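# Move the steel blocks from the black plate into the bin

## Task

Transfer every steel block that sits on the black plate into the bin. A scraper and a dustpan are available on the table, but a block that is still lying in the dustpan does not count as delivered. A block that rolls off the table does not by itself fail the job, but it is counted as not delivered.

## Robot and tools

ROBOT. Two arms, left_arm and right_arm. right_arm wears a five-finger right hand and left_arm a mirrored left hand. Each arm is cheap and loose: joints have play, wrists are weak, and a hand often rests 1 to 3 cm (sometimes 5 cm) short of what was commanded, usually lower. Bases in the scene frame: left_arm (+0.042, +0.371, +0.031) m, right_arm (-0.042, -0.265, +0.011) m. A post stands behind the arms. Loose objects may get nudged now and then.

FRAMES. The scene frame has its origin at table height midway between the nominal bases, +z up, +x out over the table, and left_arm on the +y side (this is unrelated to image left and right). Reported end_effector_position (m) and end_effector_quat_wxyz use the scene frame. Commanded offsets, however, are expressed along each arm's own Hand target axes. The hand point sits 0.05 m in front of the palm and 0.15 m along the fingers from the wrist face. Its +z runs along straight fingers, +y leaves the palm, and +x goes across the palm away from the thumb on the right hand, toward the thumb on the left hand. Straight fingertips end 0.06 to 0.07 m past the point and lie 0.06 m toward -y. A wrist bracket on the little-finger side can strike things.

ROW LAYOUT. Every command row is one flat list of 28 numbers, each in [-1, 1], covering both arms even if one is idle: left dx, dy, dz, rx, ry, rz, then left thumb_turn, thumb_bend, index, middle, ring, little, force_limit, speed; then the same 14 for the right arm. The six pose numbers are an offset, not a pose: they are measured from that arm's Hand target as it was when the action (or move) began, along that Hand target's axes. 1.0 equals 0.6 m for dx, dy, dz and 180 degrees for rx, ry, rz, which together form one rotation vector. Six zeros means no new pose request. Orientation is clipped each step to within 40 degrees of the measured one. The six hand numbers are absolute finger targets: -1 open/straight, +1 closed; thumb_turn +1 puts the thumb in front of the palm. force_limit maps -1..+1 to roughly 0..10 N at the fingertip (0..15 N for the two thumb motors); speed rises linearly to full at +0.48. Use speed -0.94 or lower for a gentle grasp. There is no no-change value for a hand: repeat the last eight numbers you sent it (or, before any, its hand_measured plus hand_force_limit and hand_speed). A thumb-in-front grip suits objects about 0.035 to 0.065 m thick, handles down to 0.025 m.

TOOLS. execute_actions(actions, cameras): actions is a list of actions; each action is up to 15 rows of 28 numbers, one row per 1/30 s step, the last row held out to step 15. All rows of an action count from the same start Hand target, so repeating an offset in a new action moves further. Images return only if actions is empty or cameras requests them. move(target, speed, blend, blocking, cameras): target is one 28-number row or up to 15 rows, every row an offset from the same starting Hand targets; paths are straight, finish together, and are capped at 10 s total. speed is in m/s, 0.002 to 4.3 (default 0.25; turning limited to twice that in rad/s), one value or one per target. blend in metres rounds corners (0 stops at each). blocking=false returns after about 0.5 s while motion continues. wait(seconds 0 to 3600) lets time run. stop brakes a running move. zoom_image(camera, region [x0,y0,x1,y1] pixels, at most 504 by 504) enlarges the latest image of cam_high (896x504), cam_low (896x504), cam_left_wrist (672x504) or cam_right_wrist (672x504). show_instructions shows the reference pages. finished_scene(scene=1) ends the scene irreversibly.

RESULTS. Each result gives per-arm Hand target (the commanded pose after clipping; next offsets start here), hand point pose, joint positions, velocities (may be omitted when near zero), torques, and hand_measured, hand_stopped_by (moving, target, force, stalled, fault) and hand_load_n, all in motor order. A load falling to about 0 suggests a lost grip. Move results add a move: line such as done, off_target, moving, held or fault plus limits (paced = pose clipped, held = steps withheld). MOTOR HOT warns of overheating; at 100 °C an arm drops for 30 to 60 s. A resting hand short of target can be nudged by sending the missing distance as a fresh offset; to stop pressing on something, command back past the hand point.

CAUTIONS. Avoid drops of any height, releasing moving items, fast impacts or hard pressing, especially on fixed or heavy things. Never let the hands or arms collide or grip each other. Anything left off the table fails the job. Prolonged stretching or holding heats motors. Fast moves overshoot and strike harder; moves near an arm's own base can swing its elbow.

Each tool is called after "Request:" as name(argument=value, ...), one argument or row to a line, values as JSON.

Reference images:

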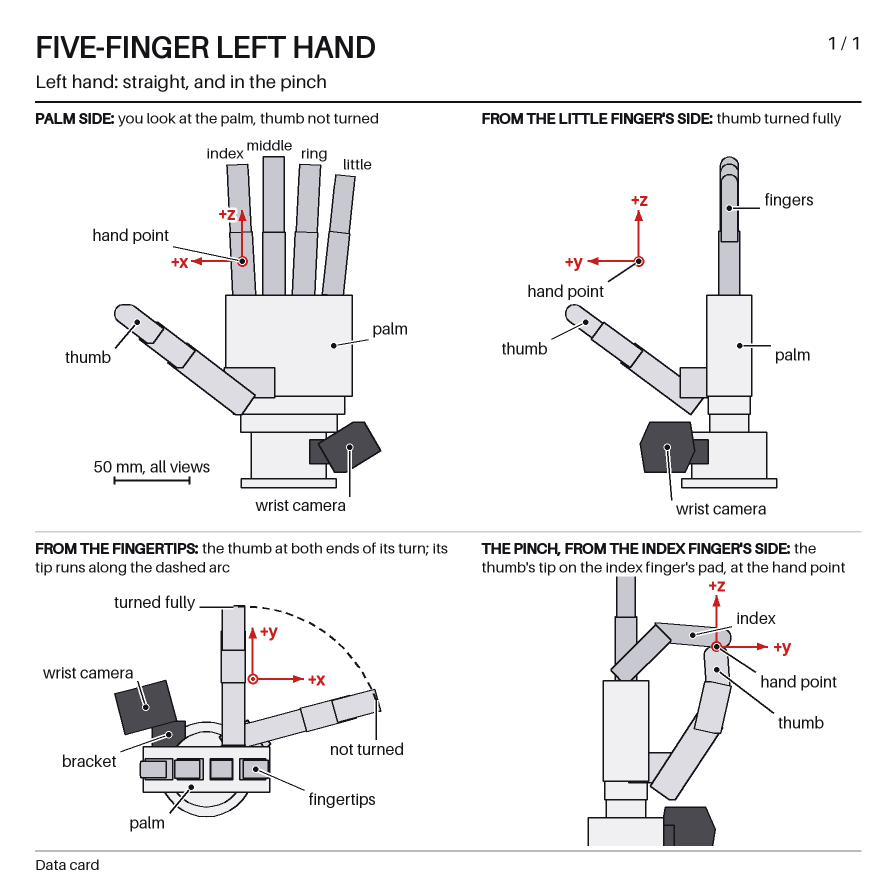

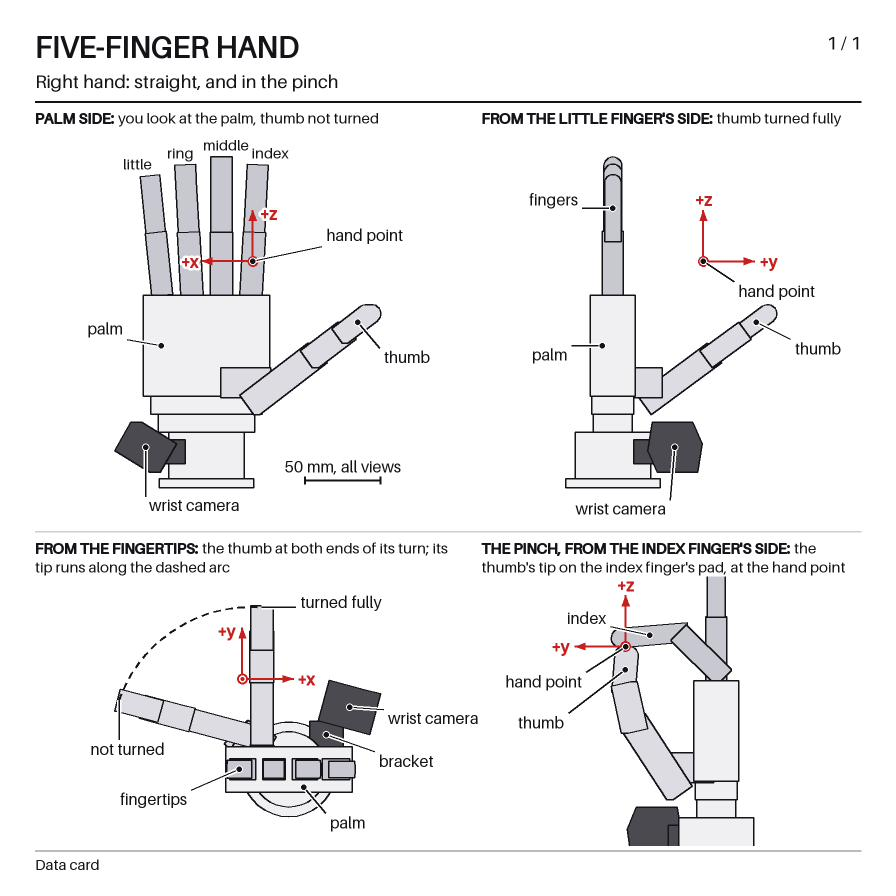

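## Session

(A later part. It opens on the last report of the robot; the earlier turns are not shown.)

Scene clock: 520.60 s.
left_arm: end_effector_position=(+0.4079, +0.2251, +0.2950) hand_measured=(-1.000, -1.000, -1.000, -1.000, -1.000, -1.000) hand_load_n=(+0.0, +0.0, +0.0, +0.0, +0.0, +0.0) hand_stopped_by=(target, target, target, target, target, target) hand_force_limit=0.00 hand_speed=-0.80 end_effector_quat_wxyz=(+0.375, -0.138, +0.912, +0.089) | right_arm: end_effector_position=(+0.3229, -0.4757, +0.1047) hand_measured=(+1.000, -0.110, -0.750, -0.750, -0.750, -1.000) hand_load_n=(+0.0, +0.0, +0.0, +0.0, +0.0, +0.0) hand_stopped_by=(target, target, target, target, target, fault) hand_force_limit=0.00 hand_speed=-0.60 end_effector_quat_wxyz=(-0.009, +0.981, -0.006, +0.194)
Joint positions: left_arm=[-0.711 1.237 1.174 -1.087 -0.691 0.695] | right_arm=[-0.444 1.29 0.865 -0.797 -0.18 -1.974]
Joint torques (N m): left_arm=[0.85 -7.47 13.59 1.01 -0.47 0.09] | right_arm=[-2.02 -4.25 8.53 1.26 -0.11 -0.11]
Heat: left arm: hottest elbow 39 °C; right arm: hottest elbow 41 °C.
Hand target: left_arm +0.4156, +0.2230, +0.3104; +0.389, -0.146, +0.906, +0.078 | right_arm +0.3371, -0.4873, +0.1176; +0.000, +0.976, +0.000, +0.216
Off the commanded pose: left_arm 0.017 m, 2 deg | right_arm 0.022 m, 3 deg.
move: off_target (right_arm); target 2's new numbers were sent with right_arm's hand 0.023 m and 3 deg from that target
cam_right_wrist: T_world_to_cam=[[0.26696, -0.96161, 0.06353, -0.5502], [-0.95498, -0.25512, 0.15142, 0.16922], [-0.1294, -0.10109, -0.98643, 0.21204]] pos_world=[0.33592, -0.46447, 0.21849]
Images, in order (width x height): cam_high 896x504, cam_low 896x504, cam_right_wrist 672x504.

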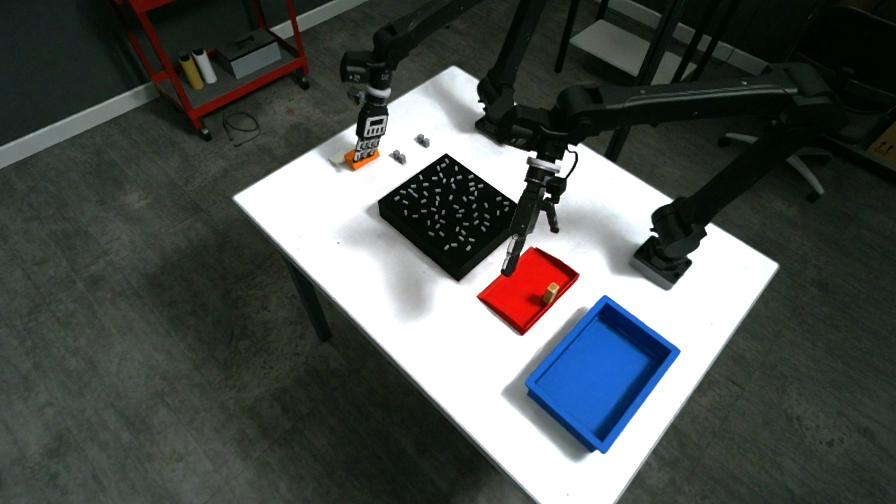

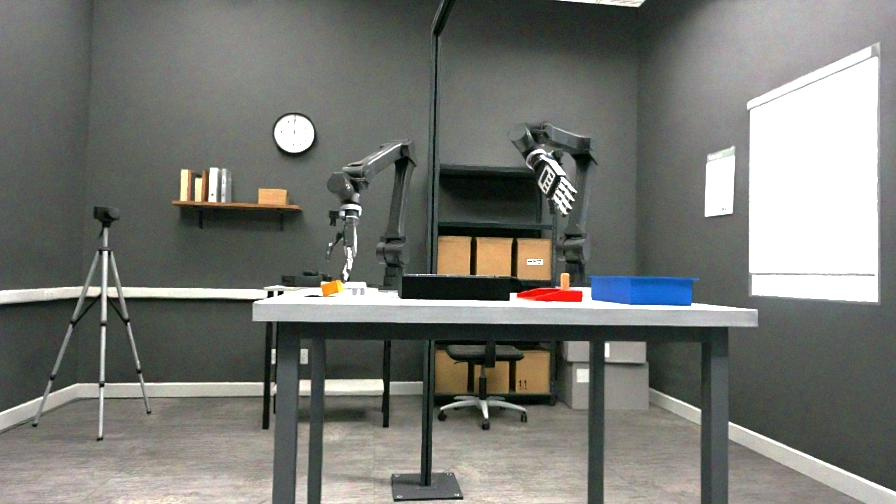

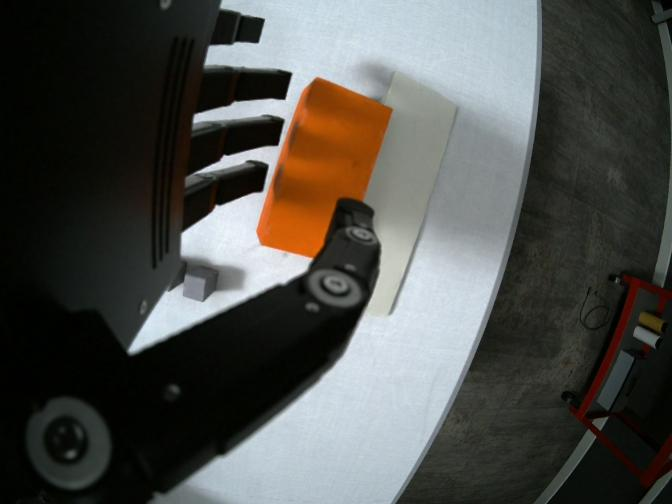

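Request:
move(
  target=[
    [0,0,0,0,0,0,-1,-1,-1,-1,-1,-1,0,-0.8, 0.0152,-0.0262,0.0027,0,-0.0611,0,1,-0.6,-0.75,-0.75,-0.75,-1,0.0,-0.5],
    [0,0,0,0,0,0,-1,-1,-1,-1,-1,-1,0,-0.8, -0.0172,-0.0262,0.0722,0,-0.0611,0,1,-0.6,-0.75,-0.75,-0.75,-1,0.0,-0.5],
  ],
  speed=0.05,
  cameras=["cam_right_wrist","cam_low","cam_high"],
)

Request:
zoom_image(
  camera="cam_low",
  region=[300, 245, 380, 305],
)

Request:
zoom_image(
  camera="cam_high",
  region=[320, 100, 420, 180],
)

Scene clock: 600.27 s.
left_arm: end_effector_position=(+0.4079, +0.2251, +0.2950) hand_measured=(-1.000, -1.000, -1.000, -1.000, -1.000, -1.000) hand_load_n=(+0.0, +0.0, +0.0, +0.0, +0.0, +0.0) hand_stopped_by=(target, target, target, target, target, target) hand_force_limit=0.00 hand_speed=-0.80 end_effector_quat_wxyz=(+0.375, -0.138, +0.912, +0.089) | right_arm: end_effector_position=(+0.3345, -0.4706, +0.0705) hand_measured=(+1.000, -0.600, -0.750, -0.750, -0.750, -1.000) hand_load_n=(+0.0, +0.0, +0.0, +0.0, +0.0, +0.0) hand_stopped_by=(target, target, target, target, target, fault) hand_force_limit=0.00 hand_speed=-0.50 end_effector_quat_wxyz=(-0.004, +0.994, -0.001, +0.107)
Joint positions: left_arm=[-0.711 1.237 1.174 -1.087 -0.691 0.695] | right_arm=[-0.379 1.456 0.948 -0.866 -0.087 -1.942]
Joint torques (N m): left_arm=[0.67 -7.77 13.63 1.01 -0.47 0.08] | right_arm=[0.32 -5.77 6.83 1.1 0.16 0.14]
Heat: left arm: hottest elbow 40 °C; right arm: hottest elbow 40 °C.
Hand target: left_arm +0.4156, +0.2230, +0.3104; +0.389, -0.146, +0.906, +0.078 | right_arm +0.3460, -0.4716, +0.0740; +0.000, +0.993, +0.000, +0.122
Off the commanded pose: left_arm 0.017 m, 2 deg | right_arm 0.012 m, 2 deg.
move: off_target (right_arm)
cam_right_wrist: T_world_to_cam=[[0.28419, -0.95841, 0.02639, -0.54787], [-0.91106, -0.26137, 0.31883, 0.15734], [-0.29867, -0.11465, -0.94745, 0.22778]] pos_world=[0.36707, -0.45784, 0.1801]
Images, in order (width x height): cam_high 896x504, cam_low 896x504, cam_right_wrist 672x504.

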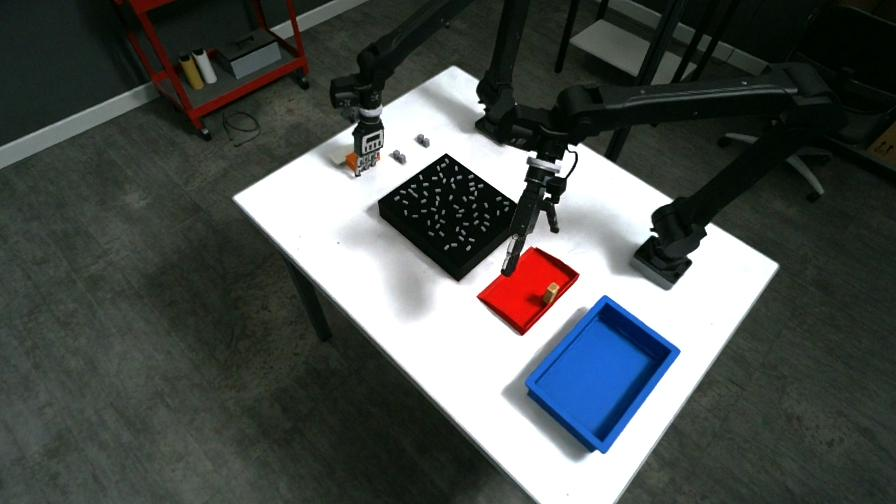

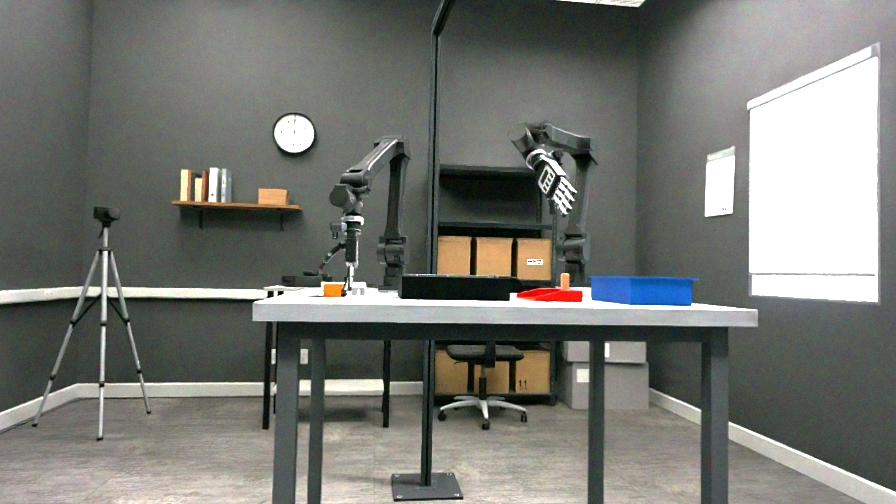

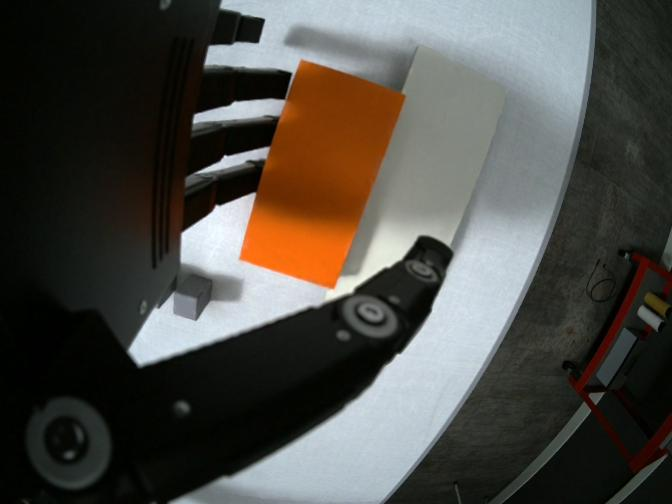

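Scaled by 6.300.

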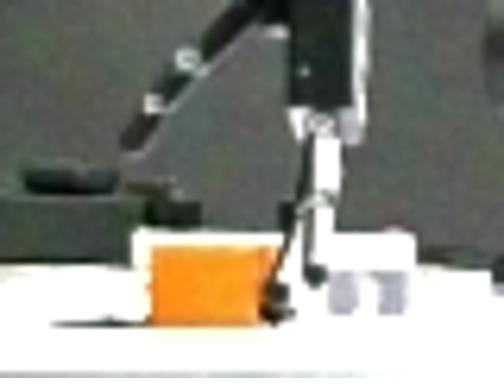

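Scaled by 5.040.

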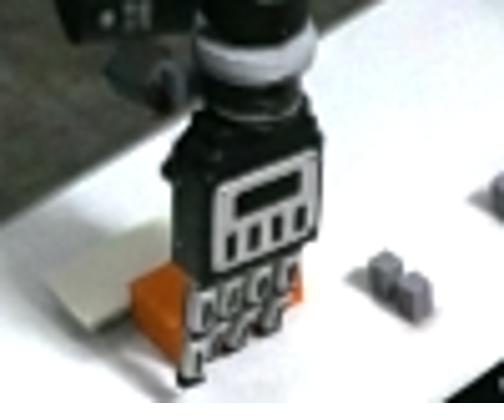

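Request:
move(
  target=[
    [0,0,0,0,0,0,-1,-1,-1,-1,-1,-1,0,-0.8, 0.0242,0,-0.097,0,0,0,1,-0.7,-0.7,-0.7,-0.7,-1,0.0,-0.5],
    [0,0,0,0,0,0,-1,-1,-1,-1,-1,-1,0,-0.8, -0.0235,-0.2,-0.2222,-0.0611,-0.0611,0.4974,1,-0.7,-0.7,-0.7,-0.7,-1,0.0,-0.5],
  ],
  speed=0.25,
  blend=0.02,
  cameras=["cam_right_wrist","cam_high"],
)

Scene clock: 810.87 s.
left_arm: end_effector_position=(+0.4079, +0.2251, +0.2950) hand_measured=(-1.000, -1.000, -1.000, -1.000, -1.000, -1.000) hand_load_n=(+0.0, +0.0, +0.0, +0.0, +0.0, +0.0) hand_stopped_by=(target, target, target, target, target, target) hand_force_limit=0.00 hand_speed=-0.80 end_effector_quat_wxyz=(+0.375, -0.138, +0.912, +0.089) | right_arm: end_effector_position=(+0.2841, -0.3510, +0.1833) hand_measured=(+1.000, -0.700, -0.700, -0.700, -0.700, -1.000) hand_load_n=(+0.0, +0.0, +0.0, +0.0, +0.0, +0.0) hand_stopped_by=(target, target, target, target, target, fault) hand_force_limit=0.00 hand_speed=-0.50 end_effector_quat_wxyz=(+0.010, +0.711, -0.703, -0.023)
Joint positions: left_arm=[-0.711 1.237 1.174 -1.087 -0.691 0.695] | right_arm=[-0.29 1.45 1.244 -1.415 -0.004 -0.304]
Joint torques (N m): left_arm=[0.67 -7.41 13.63 1.03 -0.48 0.1] | right_arm=[-0.38 -6.89 10.24 -0.38 0.03 0.16]
Heat: left arm: hottest elbow 41 °C; right arm: hottest elbow 37 °C.
Hand target: left_arm +0.4156, +0.2230, +0.3104; +0.389, -0.146, +0.906, +0.078 | right_arm +0.3000, -0.3515, +0.1998; +0.000, +0.707, -0.707, +0.000
Off the commanded pose: left_arm 0.017 m, 2 deg | right_arm 0.023 m, 3 deg.
move: off_target (right_arm)
cam_right_wrist: T_world_to_cam=[[-0.95505, -0.29619, 0.01191, 0.16522], [-0.24429, 0.80918, 0.53437, 0.25359], [-0.16792, 0.50744, -0.84517, 0.49583]] pos_world=[0.303, -0.40786, 0.28158]
Images, in order (width x height): cam_high 896x504, cam_right_wrist 672x504.

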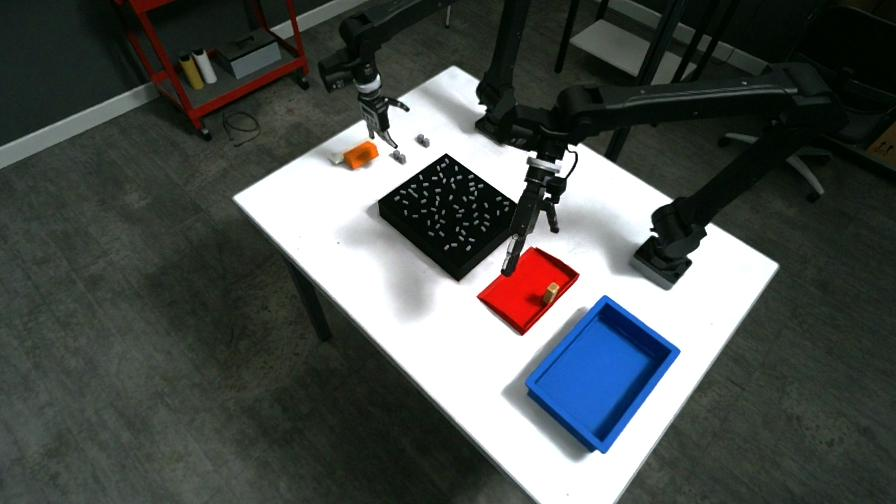

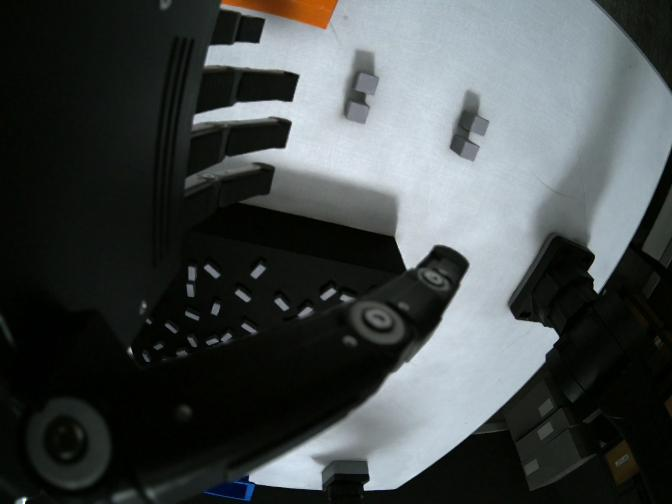

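Request:
move(
  target=[
    [0,0,0,0,0,0,-1,-1,-1,-1,-1,-1,0,-0.8, 0.1475,-0.1167,0.05,0.2597,0.2597,0.4498,1,-0.7,-0.7,-0.7,-0.7,-1,0.0,-0.5],
  ],
  speed=0.25,
  cameras=["cam_right_wrist","cam_high","cam_low"],
)

Request:
zoom_image(
  camera="cam_high",
  region=[320, 60, 440, 190],
)

Scene clock: 820.73 s.
left_arm: end_effector_position=(+0.4079, +0.2251, +0.2950) hand_measured=(-1.000, -1.000, -1.000, -1.000, -1.000, -1.000) hand_load_n=(+0.0, +0.0, +0.0, +0.0, +0.0, +0.0) hand_stopped_by=(target, target, target, target, target, target) hand_force_limit=0.00 hand_speed=-0.80 end_effector_quat_wxyz=(+0.375, -0.138, +0.912, +0.089) | right_arm: end_effector_position=(+0.3501, -0.4400, +0.1498) hand_measured=(+1.000, -0.700, -0.700, -0.700, -0.700, -1.000) hand_load_n=(+0.0, +0.0, +0.0, +0.0, +0.0, +0.0) hand_stopped_by=(target, target, target, target, target, fault) hand_force_limit=0.00 hand_speed=-0.50 end_effector_quat_wxyz=(-0.024, -0.015, +0.870, -0.493)
Joint positions: left_arm=[-0.711 1.237 1.174 -1.087 -0.691 0.695] | right_arm=[-0.102 1.367 0.964 -1.044 1.027 1.361]
Joint torques (N m): left_arm=[0.85 -7.41 13.6 1.03 -0.47 0.09] | right_arm=[0.5 -4.95 10.04 -0.09 1 0.15]
Heat: left arm: hottest elbow 41 °C; right arm: hottest elbow 37 °C.
Hand target: left_arm +0.4156, +0.2230, +0.3104; +0.389, -0.146, +0.906, +0.078 | right_arm +0.3700, -0.4400, +0.1699; +0.000, +0.000, +0.866, -0.501
Off the commanded pose: left_arm 0.017 m, 2 deg | right_arm 0.028 m, 3 deg.
move: off_target (right_arm)
cam_right_wrist: T_world_to_cam=[[-0.33417, 0.46813, -0.81804, 0.44559], [0.82067, 0.57135, -0.00829, -0.0366], [0.4635, -0.6741, -0.57511, -0.25768]] pos_world=[0.29838, -0.36139, 0.21601]
Images, in order (width x height): cam_high 896x504, cam_low 896x504, cam_right_wrist 672x504.

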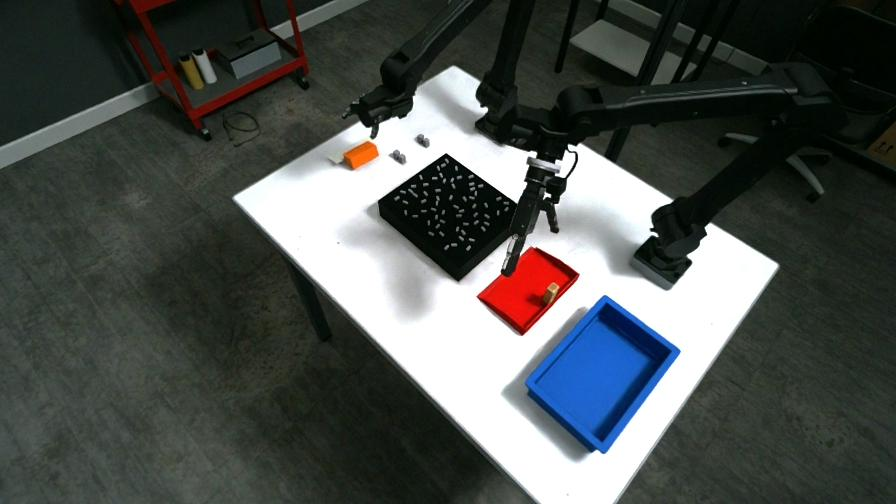

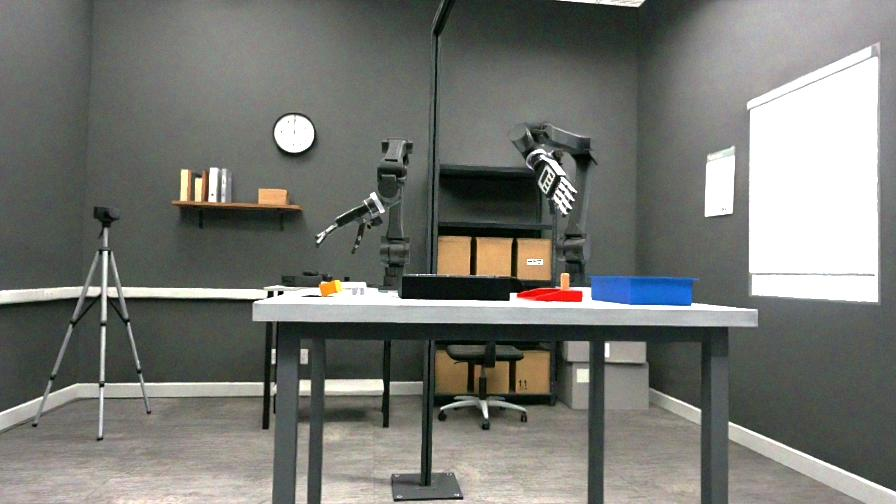

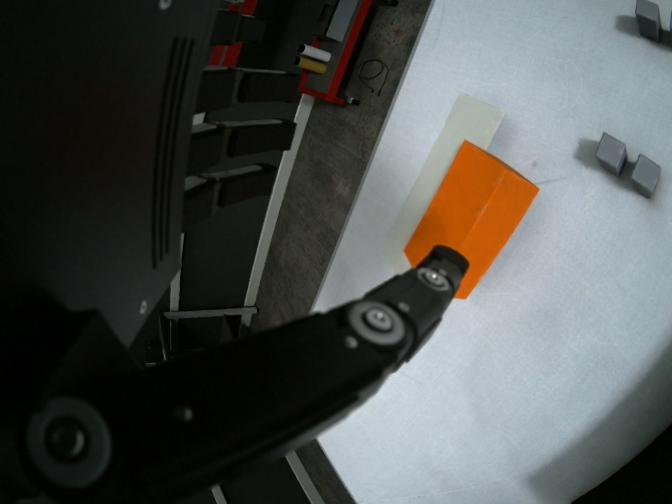

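Scaled by 3.877.

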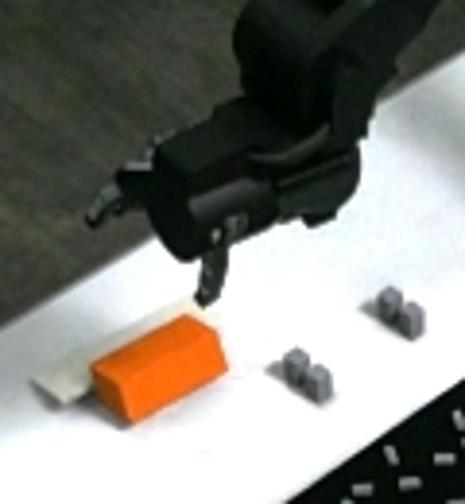

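Request:
move(
  target=[
    [0,0,0,0,0,0,-1,-1,-1,-1,-1,-1,0,-0.8, -0.0167,0.1005,0.0927,0,0.0144,0.0083,1,-0.7,-0.7,-0.7,-0.7,-1,0.0,-0.5],
  ],
  speed=0.1,
  cameras=["cam_right_wrist","cam_high","cam_low"],
)

Request:
zoom_image(
  camera="cam_high",
  region=[320, 80, 440, 200],
)

Request:
zoom_image(
  camera="cam_low",
  region=[300, 225, 400, 305],
)

Scene clock: 840.37 s.
left_arm: end_effector_position=(+0.4079, +0.2251, +0.2950) hand_measured=(-1.000, -1.000, -1.000, -1.000, -1.000, -1.000) hand_load_n=(+0.0, +0.0, +0.0, -0.5, +0.5, +0.0) hand_stopped_by=(target, target, target, target, target, target) hand_force_limit=0.00 hand_speed=-0.80 end_effector_quat_wxyz=(+0.375, -0.138, +0.912, +0.089) | right_arm: end_effector_position=(+0.3711, -0.4517, +0.0823) hand_measured=(+1.000, -0.700, -0.700, -0.700, -0.700, -1.000) hand_load_n=(+0.0, +0.0, +0.0, +0.0, +0.0, +0.0) hand_stopped_by=(target, target, target, target, target, fault) hand_force_limit=0.00 hand_speed=-0.50 end_effector_quat_wxyz=(-0.028, +0.005, +0.869, -0.493)
Joint positions: left_arm=[-0.711 1.237 1.174 -1.087 -0.691 0.695] | right_arm=[-0.122 1.528 0.931 -0.868 1.03 1.396]
Joint torques (N m): left_arm=[0.91 -7.41 13.56 1.05 -0.48 0.09] | right_arm=[-1.79 -6.3 6.45 0.7 0.99 0.15]
Heat: left arm: hottest elbow 41 °C; right arm: hottest elbow 37 °C.
Hand target: left_arm +0.4156, +0.2230, +0.3104; +0.389, -0.146, +0.906, +0.078 | right_arm +0.3801, -0.4582, +0.0899; -0.013, +0.023, +0.865, -0.500
Off the commanded pose: left_arm 0.017 m, 2 deg | right_arm 0.013 m, 3 deg.
move: off_target (right_arm)
cam_right_wrist: T_world_to_cam=[[-0.30517, 0.47838, -0.82342, 0.39712], [0.84202, 0.53945, 0.00133, -0.07081], [0.44483, -0.69293, -0.56743, -0.31632]] pos_world=[0.32152, -0.37096, 0.1476]
Images, in order (width x height): cam_high 896x504, cam_low 896x504, cam_right_wrist 672x504.

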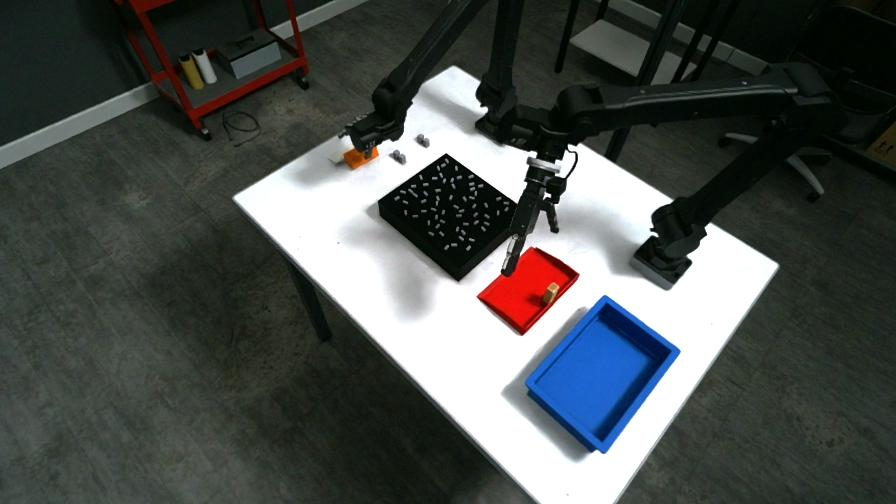

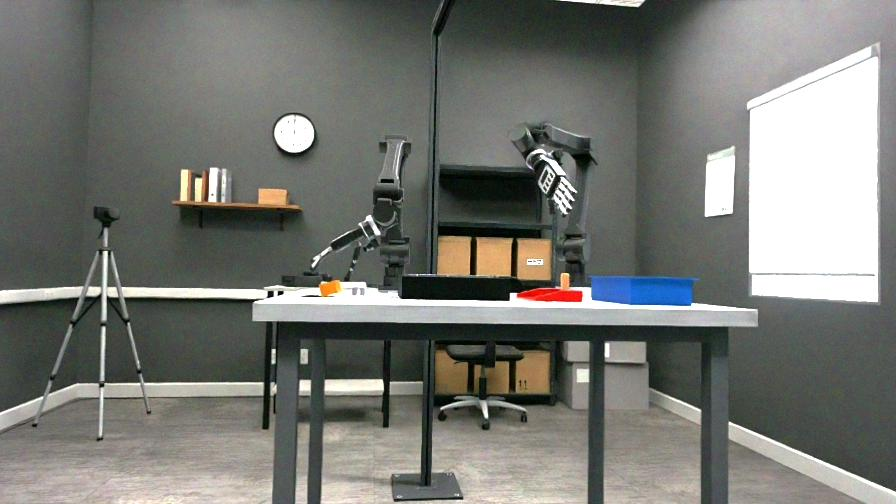

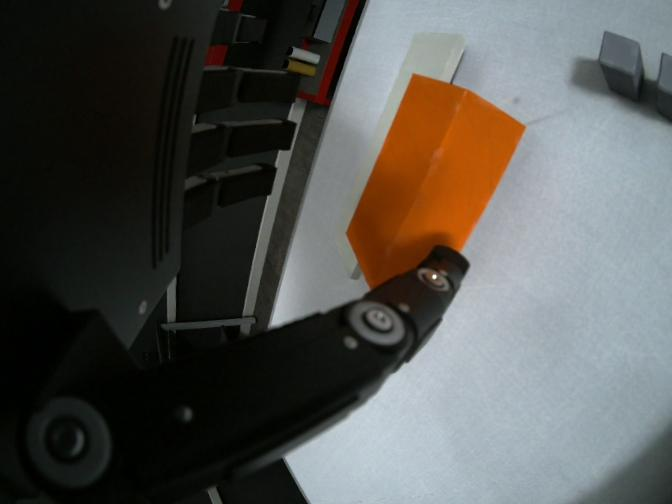

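Scaled by 4.200.

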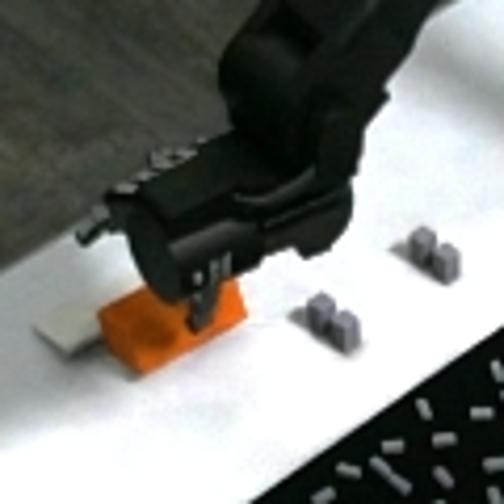

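Scaled by 5.040.

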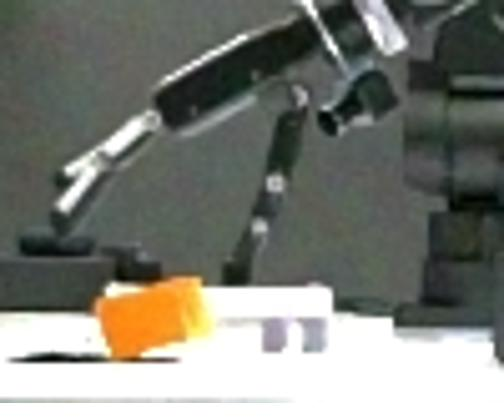

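Request:
move(
  target=[
    [0,0,0,0,0,0,-1,-1,-1,-1,-1,-1,0,-0.8, 0.0157,0.0033,0.0273,-0.0888,0.0119,0.0016,1,-0.7,-0.7,-0.7,-0.7,-1,0.0,-0.5],
  ],
  speed=0.1,
  cameras=["cam_right_wrist","cam_high","cam_low"],
)

Request:
zoom_image(
  camera="cam_low",
  region=[300, 225, 400, 305],
)

Scene clock: 861.70 s.
left_arm: end_effector_position=(+0.4079, +0.2251, +0.2950) hand_measured=(-1.000, -1.000, -1.000, -1.000, -1.000, -1.000) hand_load_n=(+0.0, +0.0, +0.0, +0.0, +0.0, +0.0) hand_stopped_by=(target, target, target, target, target, target) hand_force_limit=0.00 hand_speed=-0.80 end_effector_quat_wxyz=(+0.375, -0.138, +0.912, +0.089) | right_arm: end_effector_position=(+0.3522, -0.4631, +0.0547) hand_measured=(+1.000, -0.700, -0.700, -0.700, -0.700, -1.000) hand_load_n=(+0.0, +0.0, -0.5, +0.0, +0.0, +0.0) hand_stopped_by=(target, target, target, target, target, fault) hand_force_limit=0.00 hand_speed=-0.50 end_effector_quat_wxyz=(-0.048, +0.030, +0.928, -0.369)
Joint positions: left_arm=[-0.711 1.237 1.174 -1.087 -0.691 0.695] | right_arm=[-0.267 1.526 0.942 -0.885 0.757 1.326]
Joint torques (N m): left_arm=[0.62 -7.47 13.56 1.02 -0.46 0.09] | right_arm=[-1.85 -7.94 8.96 -0.14 0.4 -0.11]
Heat: left arm: hottest elbow 41 °C; right arm: hottest elbow 38 °C.
Hand target: left_arm +0.4156, +0.2230, +0.3104; +0.389, -0.146, +0.906, +0.078 | right_arm +0.3700, -0.4709, +0.0800; -0.025, +0.036, +0.926, -0.375
Off the commanded pose: left_arm 0.017 m, 2 deg | right_arm 0.032 m, 3 deg.
move: off_target (right_arm)
cam_right_wrist: T_world_to_cam=[[-0.26772, 0.70276, -0.65914, 0.45579], [0.87806, 0.45959, 0.13337, -0.10564], [0.39665, -0.54306, -0.7401, -0.23562]] pos_world=[0.30824, -0.39971, 0.14013]
Images, in order (width x height): cam_high 896x504, cam_low 896x504, cam_right_wrist 672x504.

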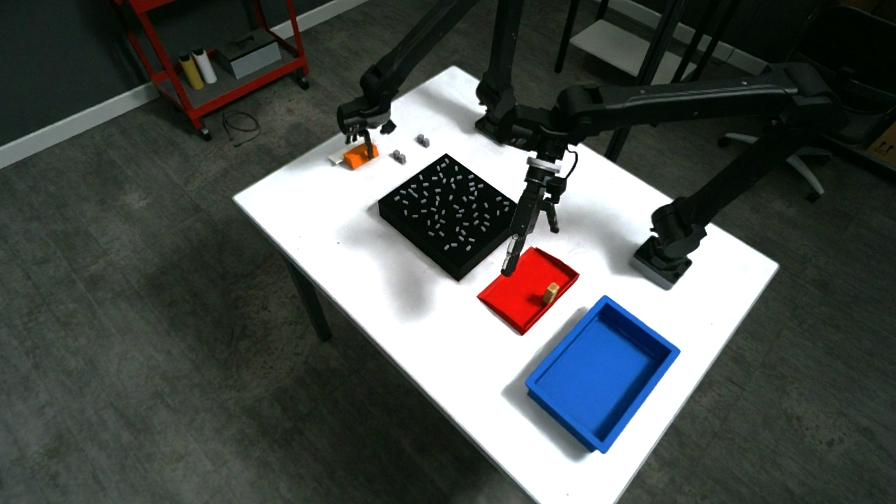

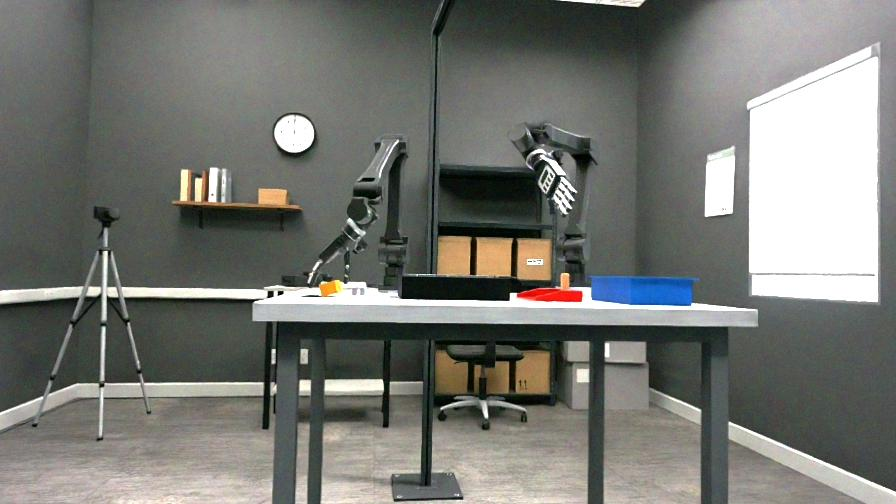

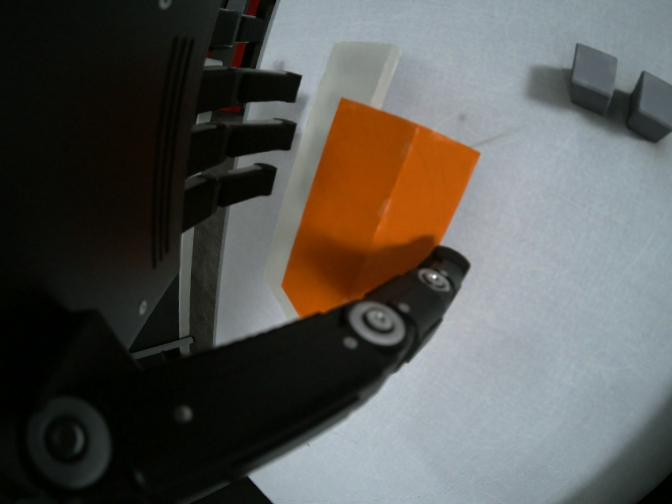

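Scaled by 5.040.

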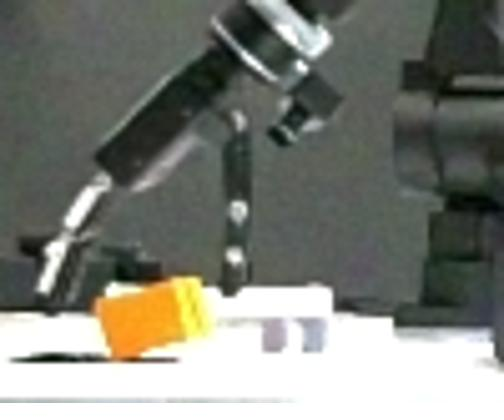

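Request:
move(
  target=[
    [0,0,0,0,0,0,-1,-1,-1,-1,-1,-1,0,-0.8, -0.0206,0.0177,0.0216,0,0,0,1,-0.7,-0.7,-0.7,-0.7,-1,0.0,-0.5],
  ],
  speed=0.06,
  cameras=["cam_right_wrist","cam_high","cam_low"],
)

Request:
zoom_image(
  camera="cam_low",
  region=[300, 225, 400, 305],
)

Scene clock: 875.57 s.
left_arm: end_effector_position=(+0.4079, +0.2251, +0.2950) hand_measured=(-1.000, -1.000, -1.000, -1.000, -1.000, -1.000) hand_load_n=(+0.0, +0.0, +0.0, +0.0, +0.0, +0.0) hand_stopped_by=(target, target, target, target, target, target) hand_force_limit=0.00 hand_speed=-0.80 end_effector_quat_wxyz=(+0.375, -0.138, +0.912, +0.089) | right_arm: end_effector_position=(+0.3599, -0.4649, +0.0476) hand_measured=(+1.000, -0.700, -0.700, -0.700, -0.700, -1.000) hand_load_n=(+0.0, +0.0, +0.0, +0.0, +0.0, +0.0) hand_stopped_by=(target, target, target, target, target, fault) hand_force_limit=0.00 hand_speed=-0.50 end_effector_quat_wxyz=(-0.047, +0.030, +0.928, -0.368)
Joint positions: left_arm=[-0.711 1.237 1.174 -1.087 -0.691 0.695] | right_arm=[-0.267 1.555 0.954 -0.866 0.756 1.326]
Joint torques (N m): left_arm=[0.73 -7.47 13.57 0.99 -0.47 0.08] | right_arm=[-1.73 -6.59 8.88 0.73 0.41 -0.08]
Heat: left arm: hottest elbow 42 °C; right arm: hottest elbow 38 °C.
Hand target: left_arm +0.4156, +0.2230, +0.3104; +0.389, -0.146, +0.906, +0.078 | right_arm +0.3819, -0.4733, +0.0631; -0.025, +0.036, +0.926, -0.375
Off the commanded pose: left_arm 0.017 m, 2 deg | right_arm 0.028 m, 3 deg.
move: off_target (right_arm)
cam_right_wrist: T_world_to_cam=[[-0.26657, 0.70347, -0.65884, 0.45434], [0.87774, 0.45957, 0.13556, -0.1106], [0.39814, -0.54215, -0.73997, -0.24501]] pos_world=[0.31574, -0.40162, 0.13303]
Images, in order (width x height): cam_high 896x504, cam_low 896x504, cam_right_wrist 672x504.

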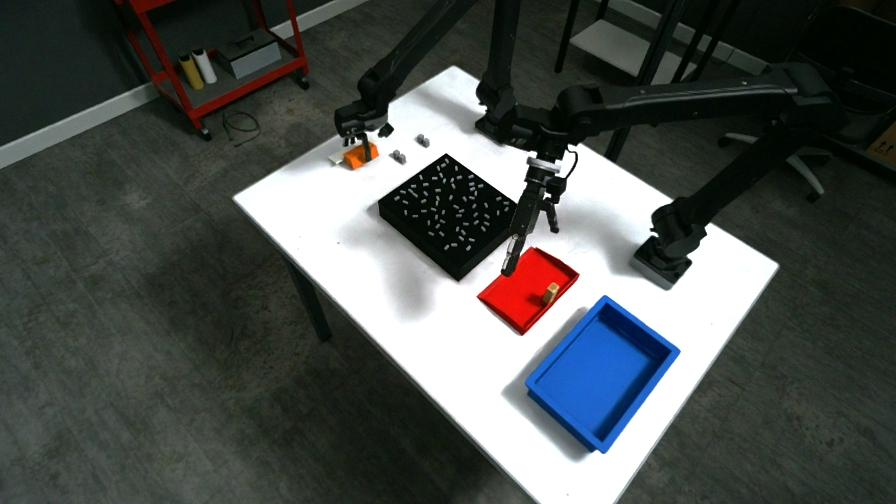

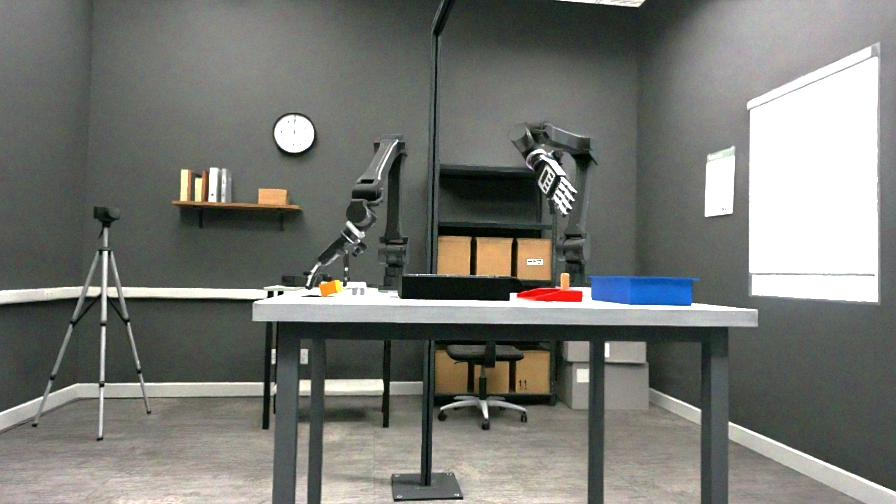

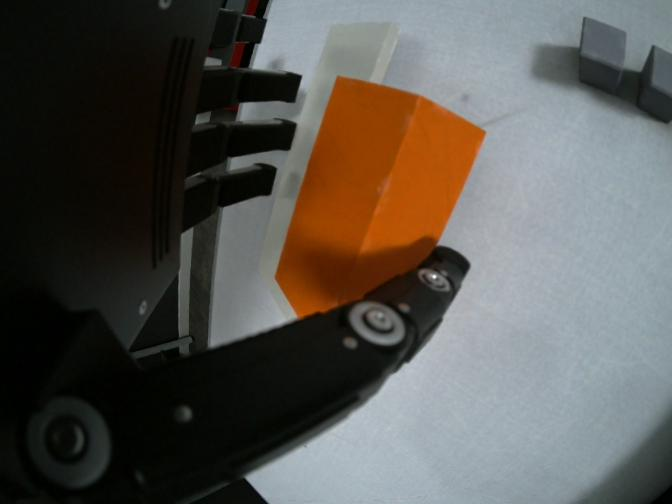

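Scaled by 5.040.

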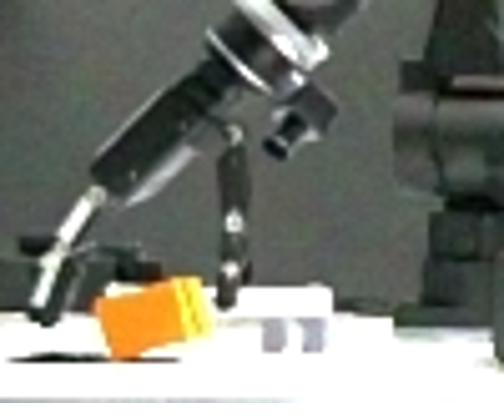

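Request:
move(
  target=[
    [0,0,0,0,0,0,-1,-1,-1,-1,-1,-1,0,-0.8, -0.007,0.013,0.0128,0,0,0,1,-0.7,-0.7,-0.7,-0.7,-1,0.0,-0.5],
  ],
  speed=0.05,
  cameras=["cam_right_wrist","cam_high","cam_low"],
)

Request:
zoom_image(
  camera="cam_high",
  region=[320, 80, 420, 180],
)

Scene clock: 880.33 s.
left_arm: end_effector_position=(+0.4079, +0.2251, +0.2950) hand_measured=(-1.000, -1.000, -1.000, -1.000, -1.000, -1.000) hand_load_n=(+0.0, +0.0, +0.0, +0.0, +0.0, +0.0) hand_stopped_by=(target, target, target, target, target, target) hand_force_limit=0.00 hand_speed=-0.80 end_effector_quat_wxyz=(+0.375, -0.138, +0.912, +0.089) | right_arm: end_effector_position=(+0.3633, -0.4658, +0.0383) hand_measured=(+1.000, -0.700, -0.700, -0.700, -0.700, -1.000) hand_load_n=(+0.5, +0.0, +0.0, +0.5, +0.0, +0.0) hand_stopped_by=(target, target, target, target, target, fault) hand_force_limit=0.00 hand_speed=-0.50 end_effector_quat_wxyz=(-0.048, +0.030, +0.928, -0.368)
Joint positions: left_arm=[-0.711 1.237 1.174 -1.087 -0.691 0.695] | right_arm=[-0.267 1.58 0.954 -0.843 0.756 1.326]
Joint torques (N m): left_arm=[0.79 -7.47 13.57 1.02 -0.48 0.09] | right_arm=[-1.38 -6.65 8.57 0.8 0.42 -0.04]
Heat: left arm: hottest elbow 42 °C; right arm: hottest elbow 39 °C.
Hand target: left_arm +0.4156, +0.2230, +0.3104; +0.389, -0.146, +0.906, +0.078 | right_arm +0.3859, -0.4734, +0.0520; -0.025, +0.036, +0.926, -0.375
Off the commanded pose: left_arm 0.017 m, 2 deg | right_arm 0.027 m, 3 deg.
move: off_target (right_arm)
cam_right_wrist: T_world_to_cam=[[-0.26763, 0.7037, -0.65817, 0.45026], [0.87791, 0.45957, 0.13439, -0.11188], [0.39704, -0.54185, -0.74078, -0.25318]] pos_world=[0.31924, -0.40262, 0.12383]
Images, in order (width x height): cam_high 896x504, cam_low 896x504, cam_right_wrist 672x504.

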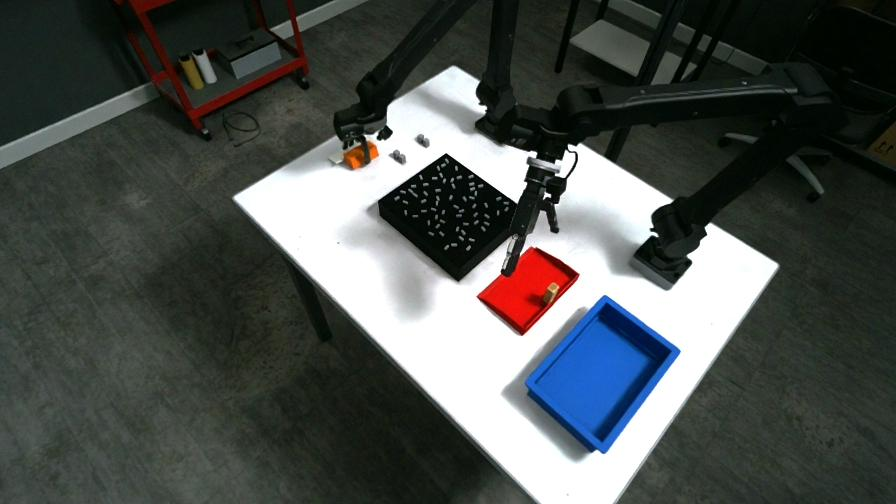

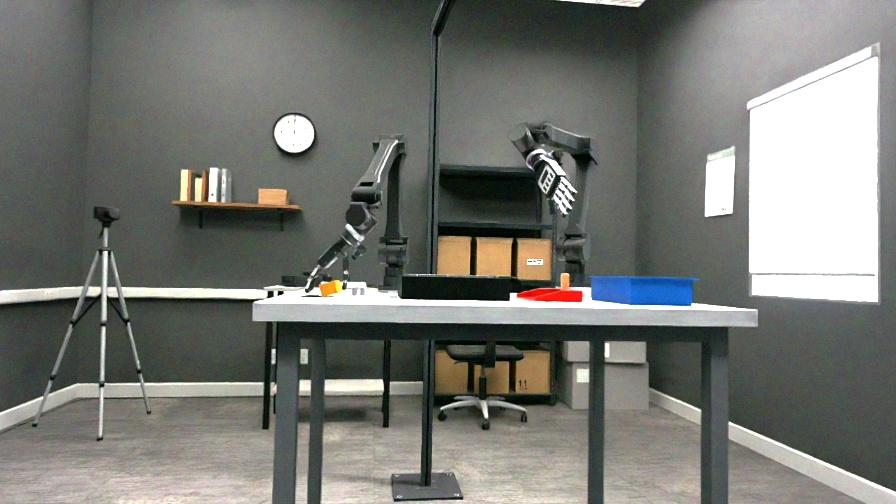

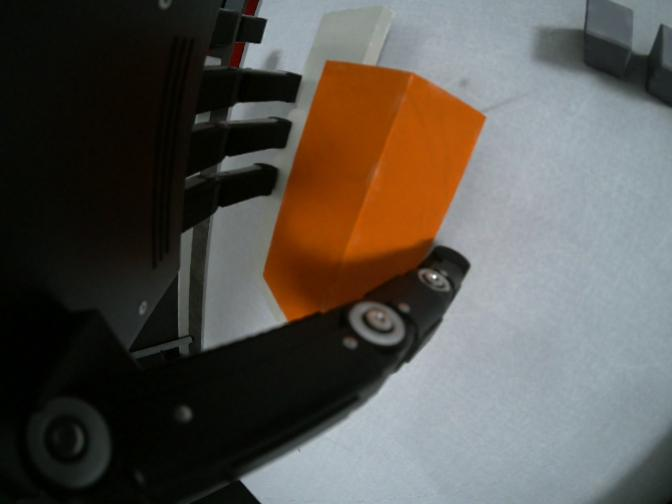

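Scaled by 5.040.

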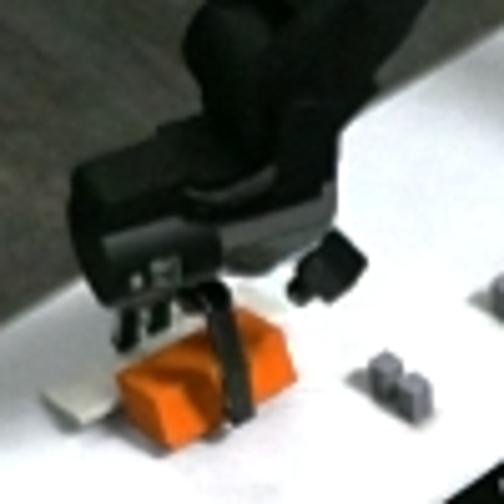

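Request:
move(
  target=[
    [0,0,0,0,0,0,-1,-1,-1,-1,-1,-1,0,-0.8, 0,0,0,0,0,0,1,-0.7,-0.35,-0.35,-0.35,-1,-0.2,-0.7],
  ],
  speed=0.05,
  cameras=["cam_right_wrist"],
)

Scene clock: 884.27 s.
left_arm: end_effector_position=(+0.4079, +0.2251, +0.2950) hand_measured=(-1.000, -1.000, -1.000, -1.000, -1.000, -1.000) hand_load_n=(+0.0, +0.0, +0.0, +0.0, +0.0, +0.0) hand_stopped_by=(target, target, target, target, target, target) hand_force_limit=0.00 hand_speed=-0.80 end_effector_quat_wxyz=(+0.375, -0.138, +0.912, +0.089) | right_arm: end_effector_position=(+0.3682, -0.4687, +0.0424) hand_measured=(+1.000, -0.702, -0.400, -0.540, -0.350, -1.000) hand_load_n=(+0.0, +3.5, +4.0, +0.0, +0.0, +0.0) hand_stopped_by=(target, target, force, force, target, fault) hand_force_limit=-0.20 hand_speed=-0.70 end_effector_quat_wxyz=(-0.043, +0.033, +0.926, -0.373)
Joint positions: left_arm=[-0.711 1.237 1.174 -1.087 -0.691 0.695] | right_arm=[-0.267 1.58 0.964 -0.839 0.763 1.326]
Joint torques (N m): left_arm=[0.5 -7.3 13.64 1.02 -0.47 0.09] | right_arm=[-1.44 -6.65 7.91 0.72 0.26 -0.05]
Heat: left arm: hottest elbow 42 °C; right arm: hottest elbow 39 °C.
Hand target: left_arm +0.4156, +0.2230, +0.3104; +0.389, -0.146, +0.906, +0.078 | right_arm +0.3859, -0.4734, +0.0520; -0.025, +0.036, +0.926, -0.375
Off the commanded pose: left_arm 0.017 m, 2 deg | right_arm 0.021 m, 2 deg.
move: done
cam_right_wrist: T_world_to_cam=[[-0.25949, 0.6966, -0.66889, 0.45043], [0.87676, 0.46032, 0.13926, -0.11492], [0.40491, -0.55032, -0.7302, -0.26099]] pos_world=[0.32332, -0.40449, 0.12671]

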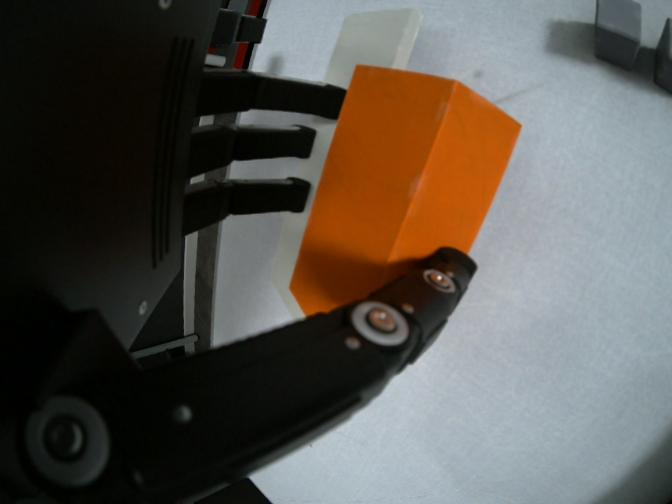

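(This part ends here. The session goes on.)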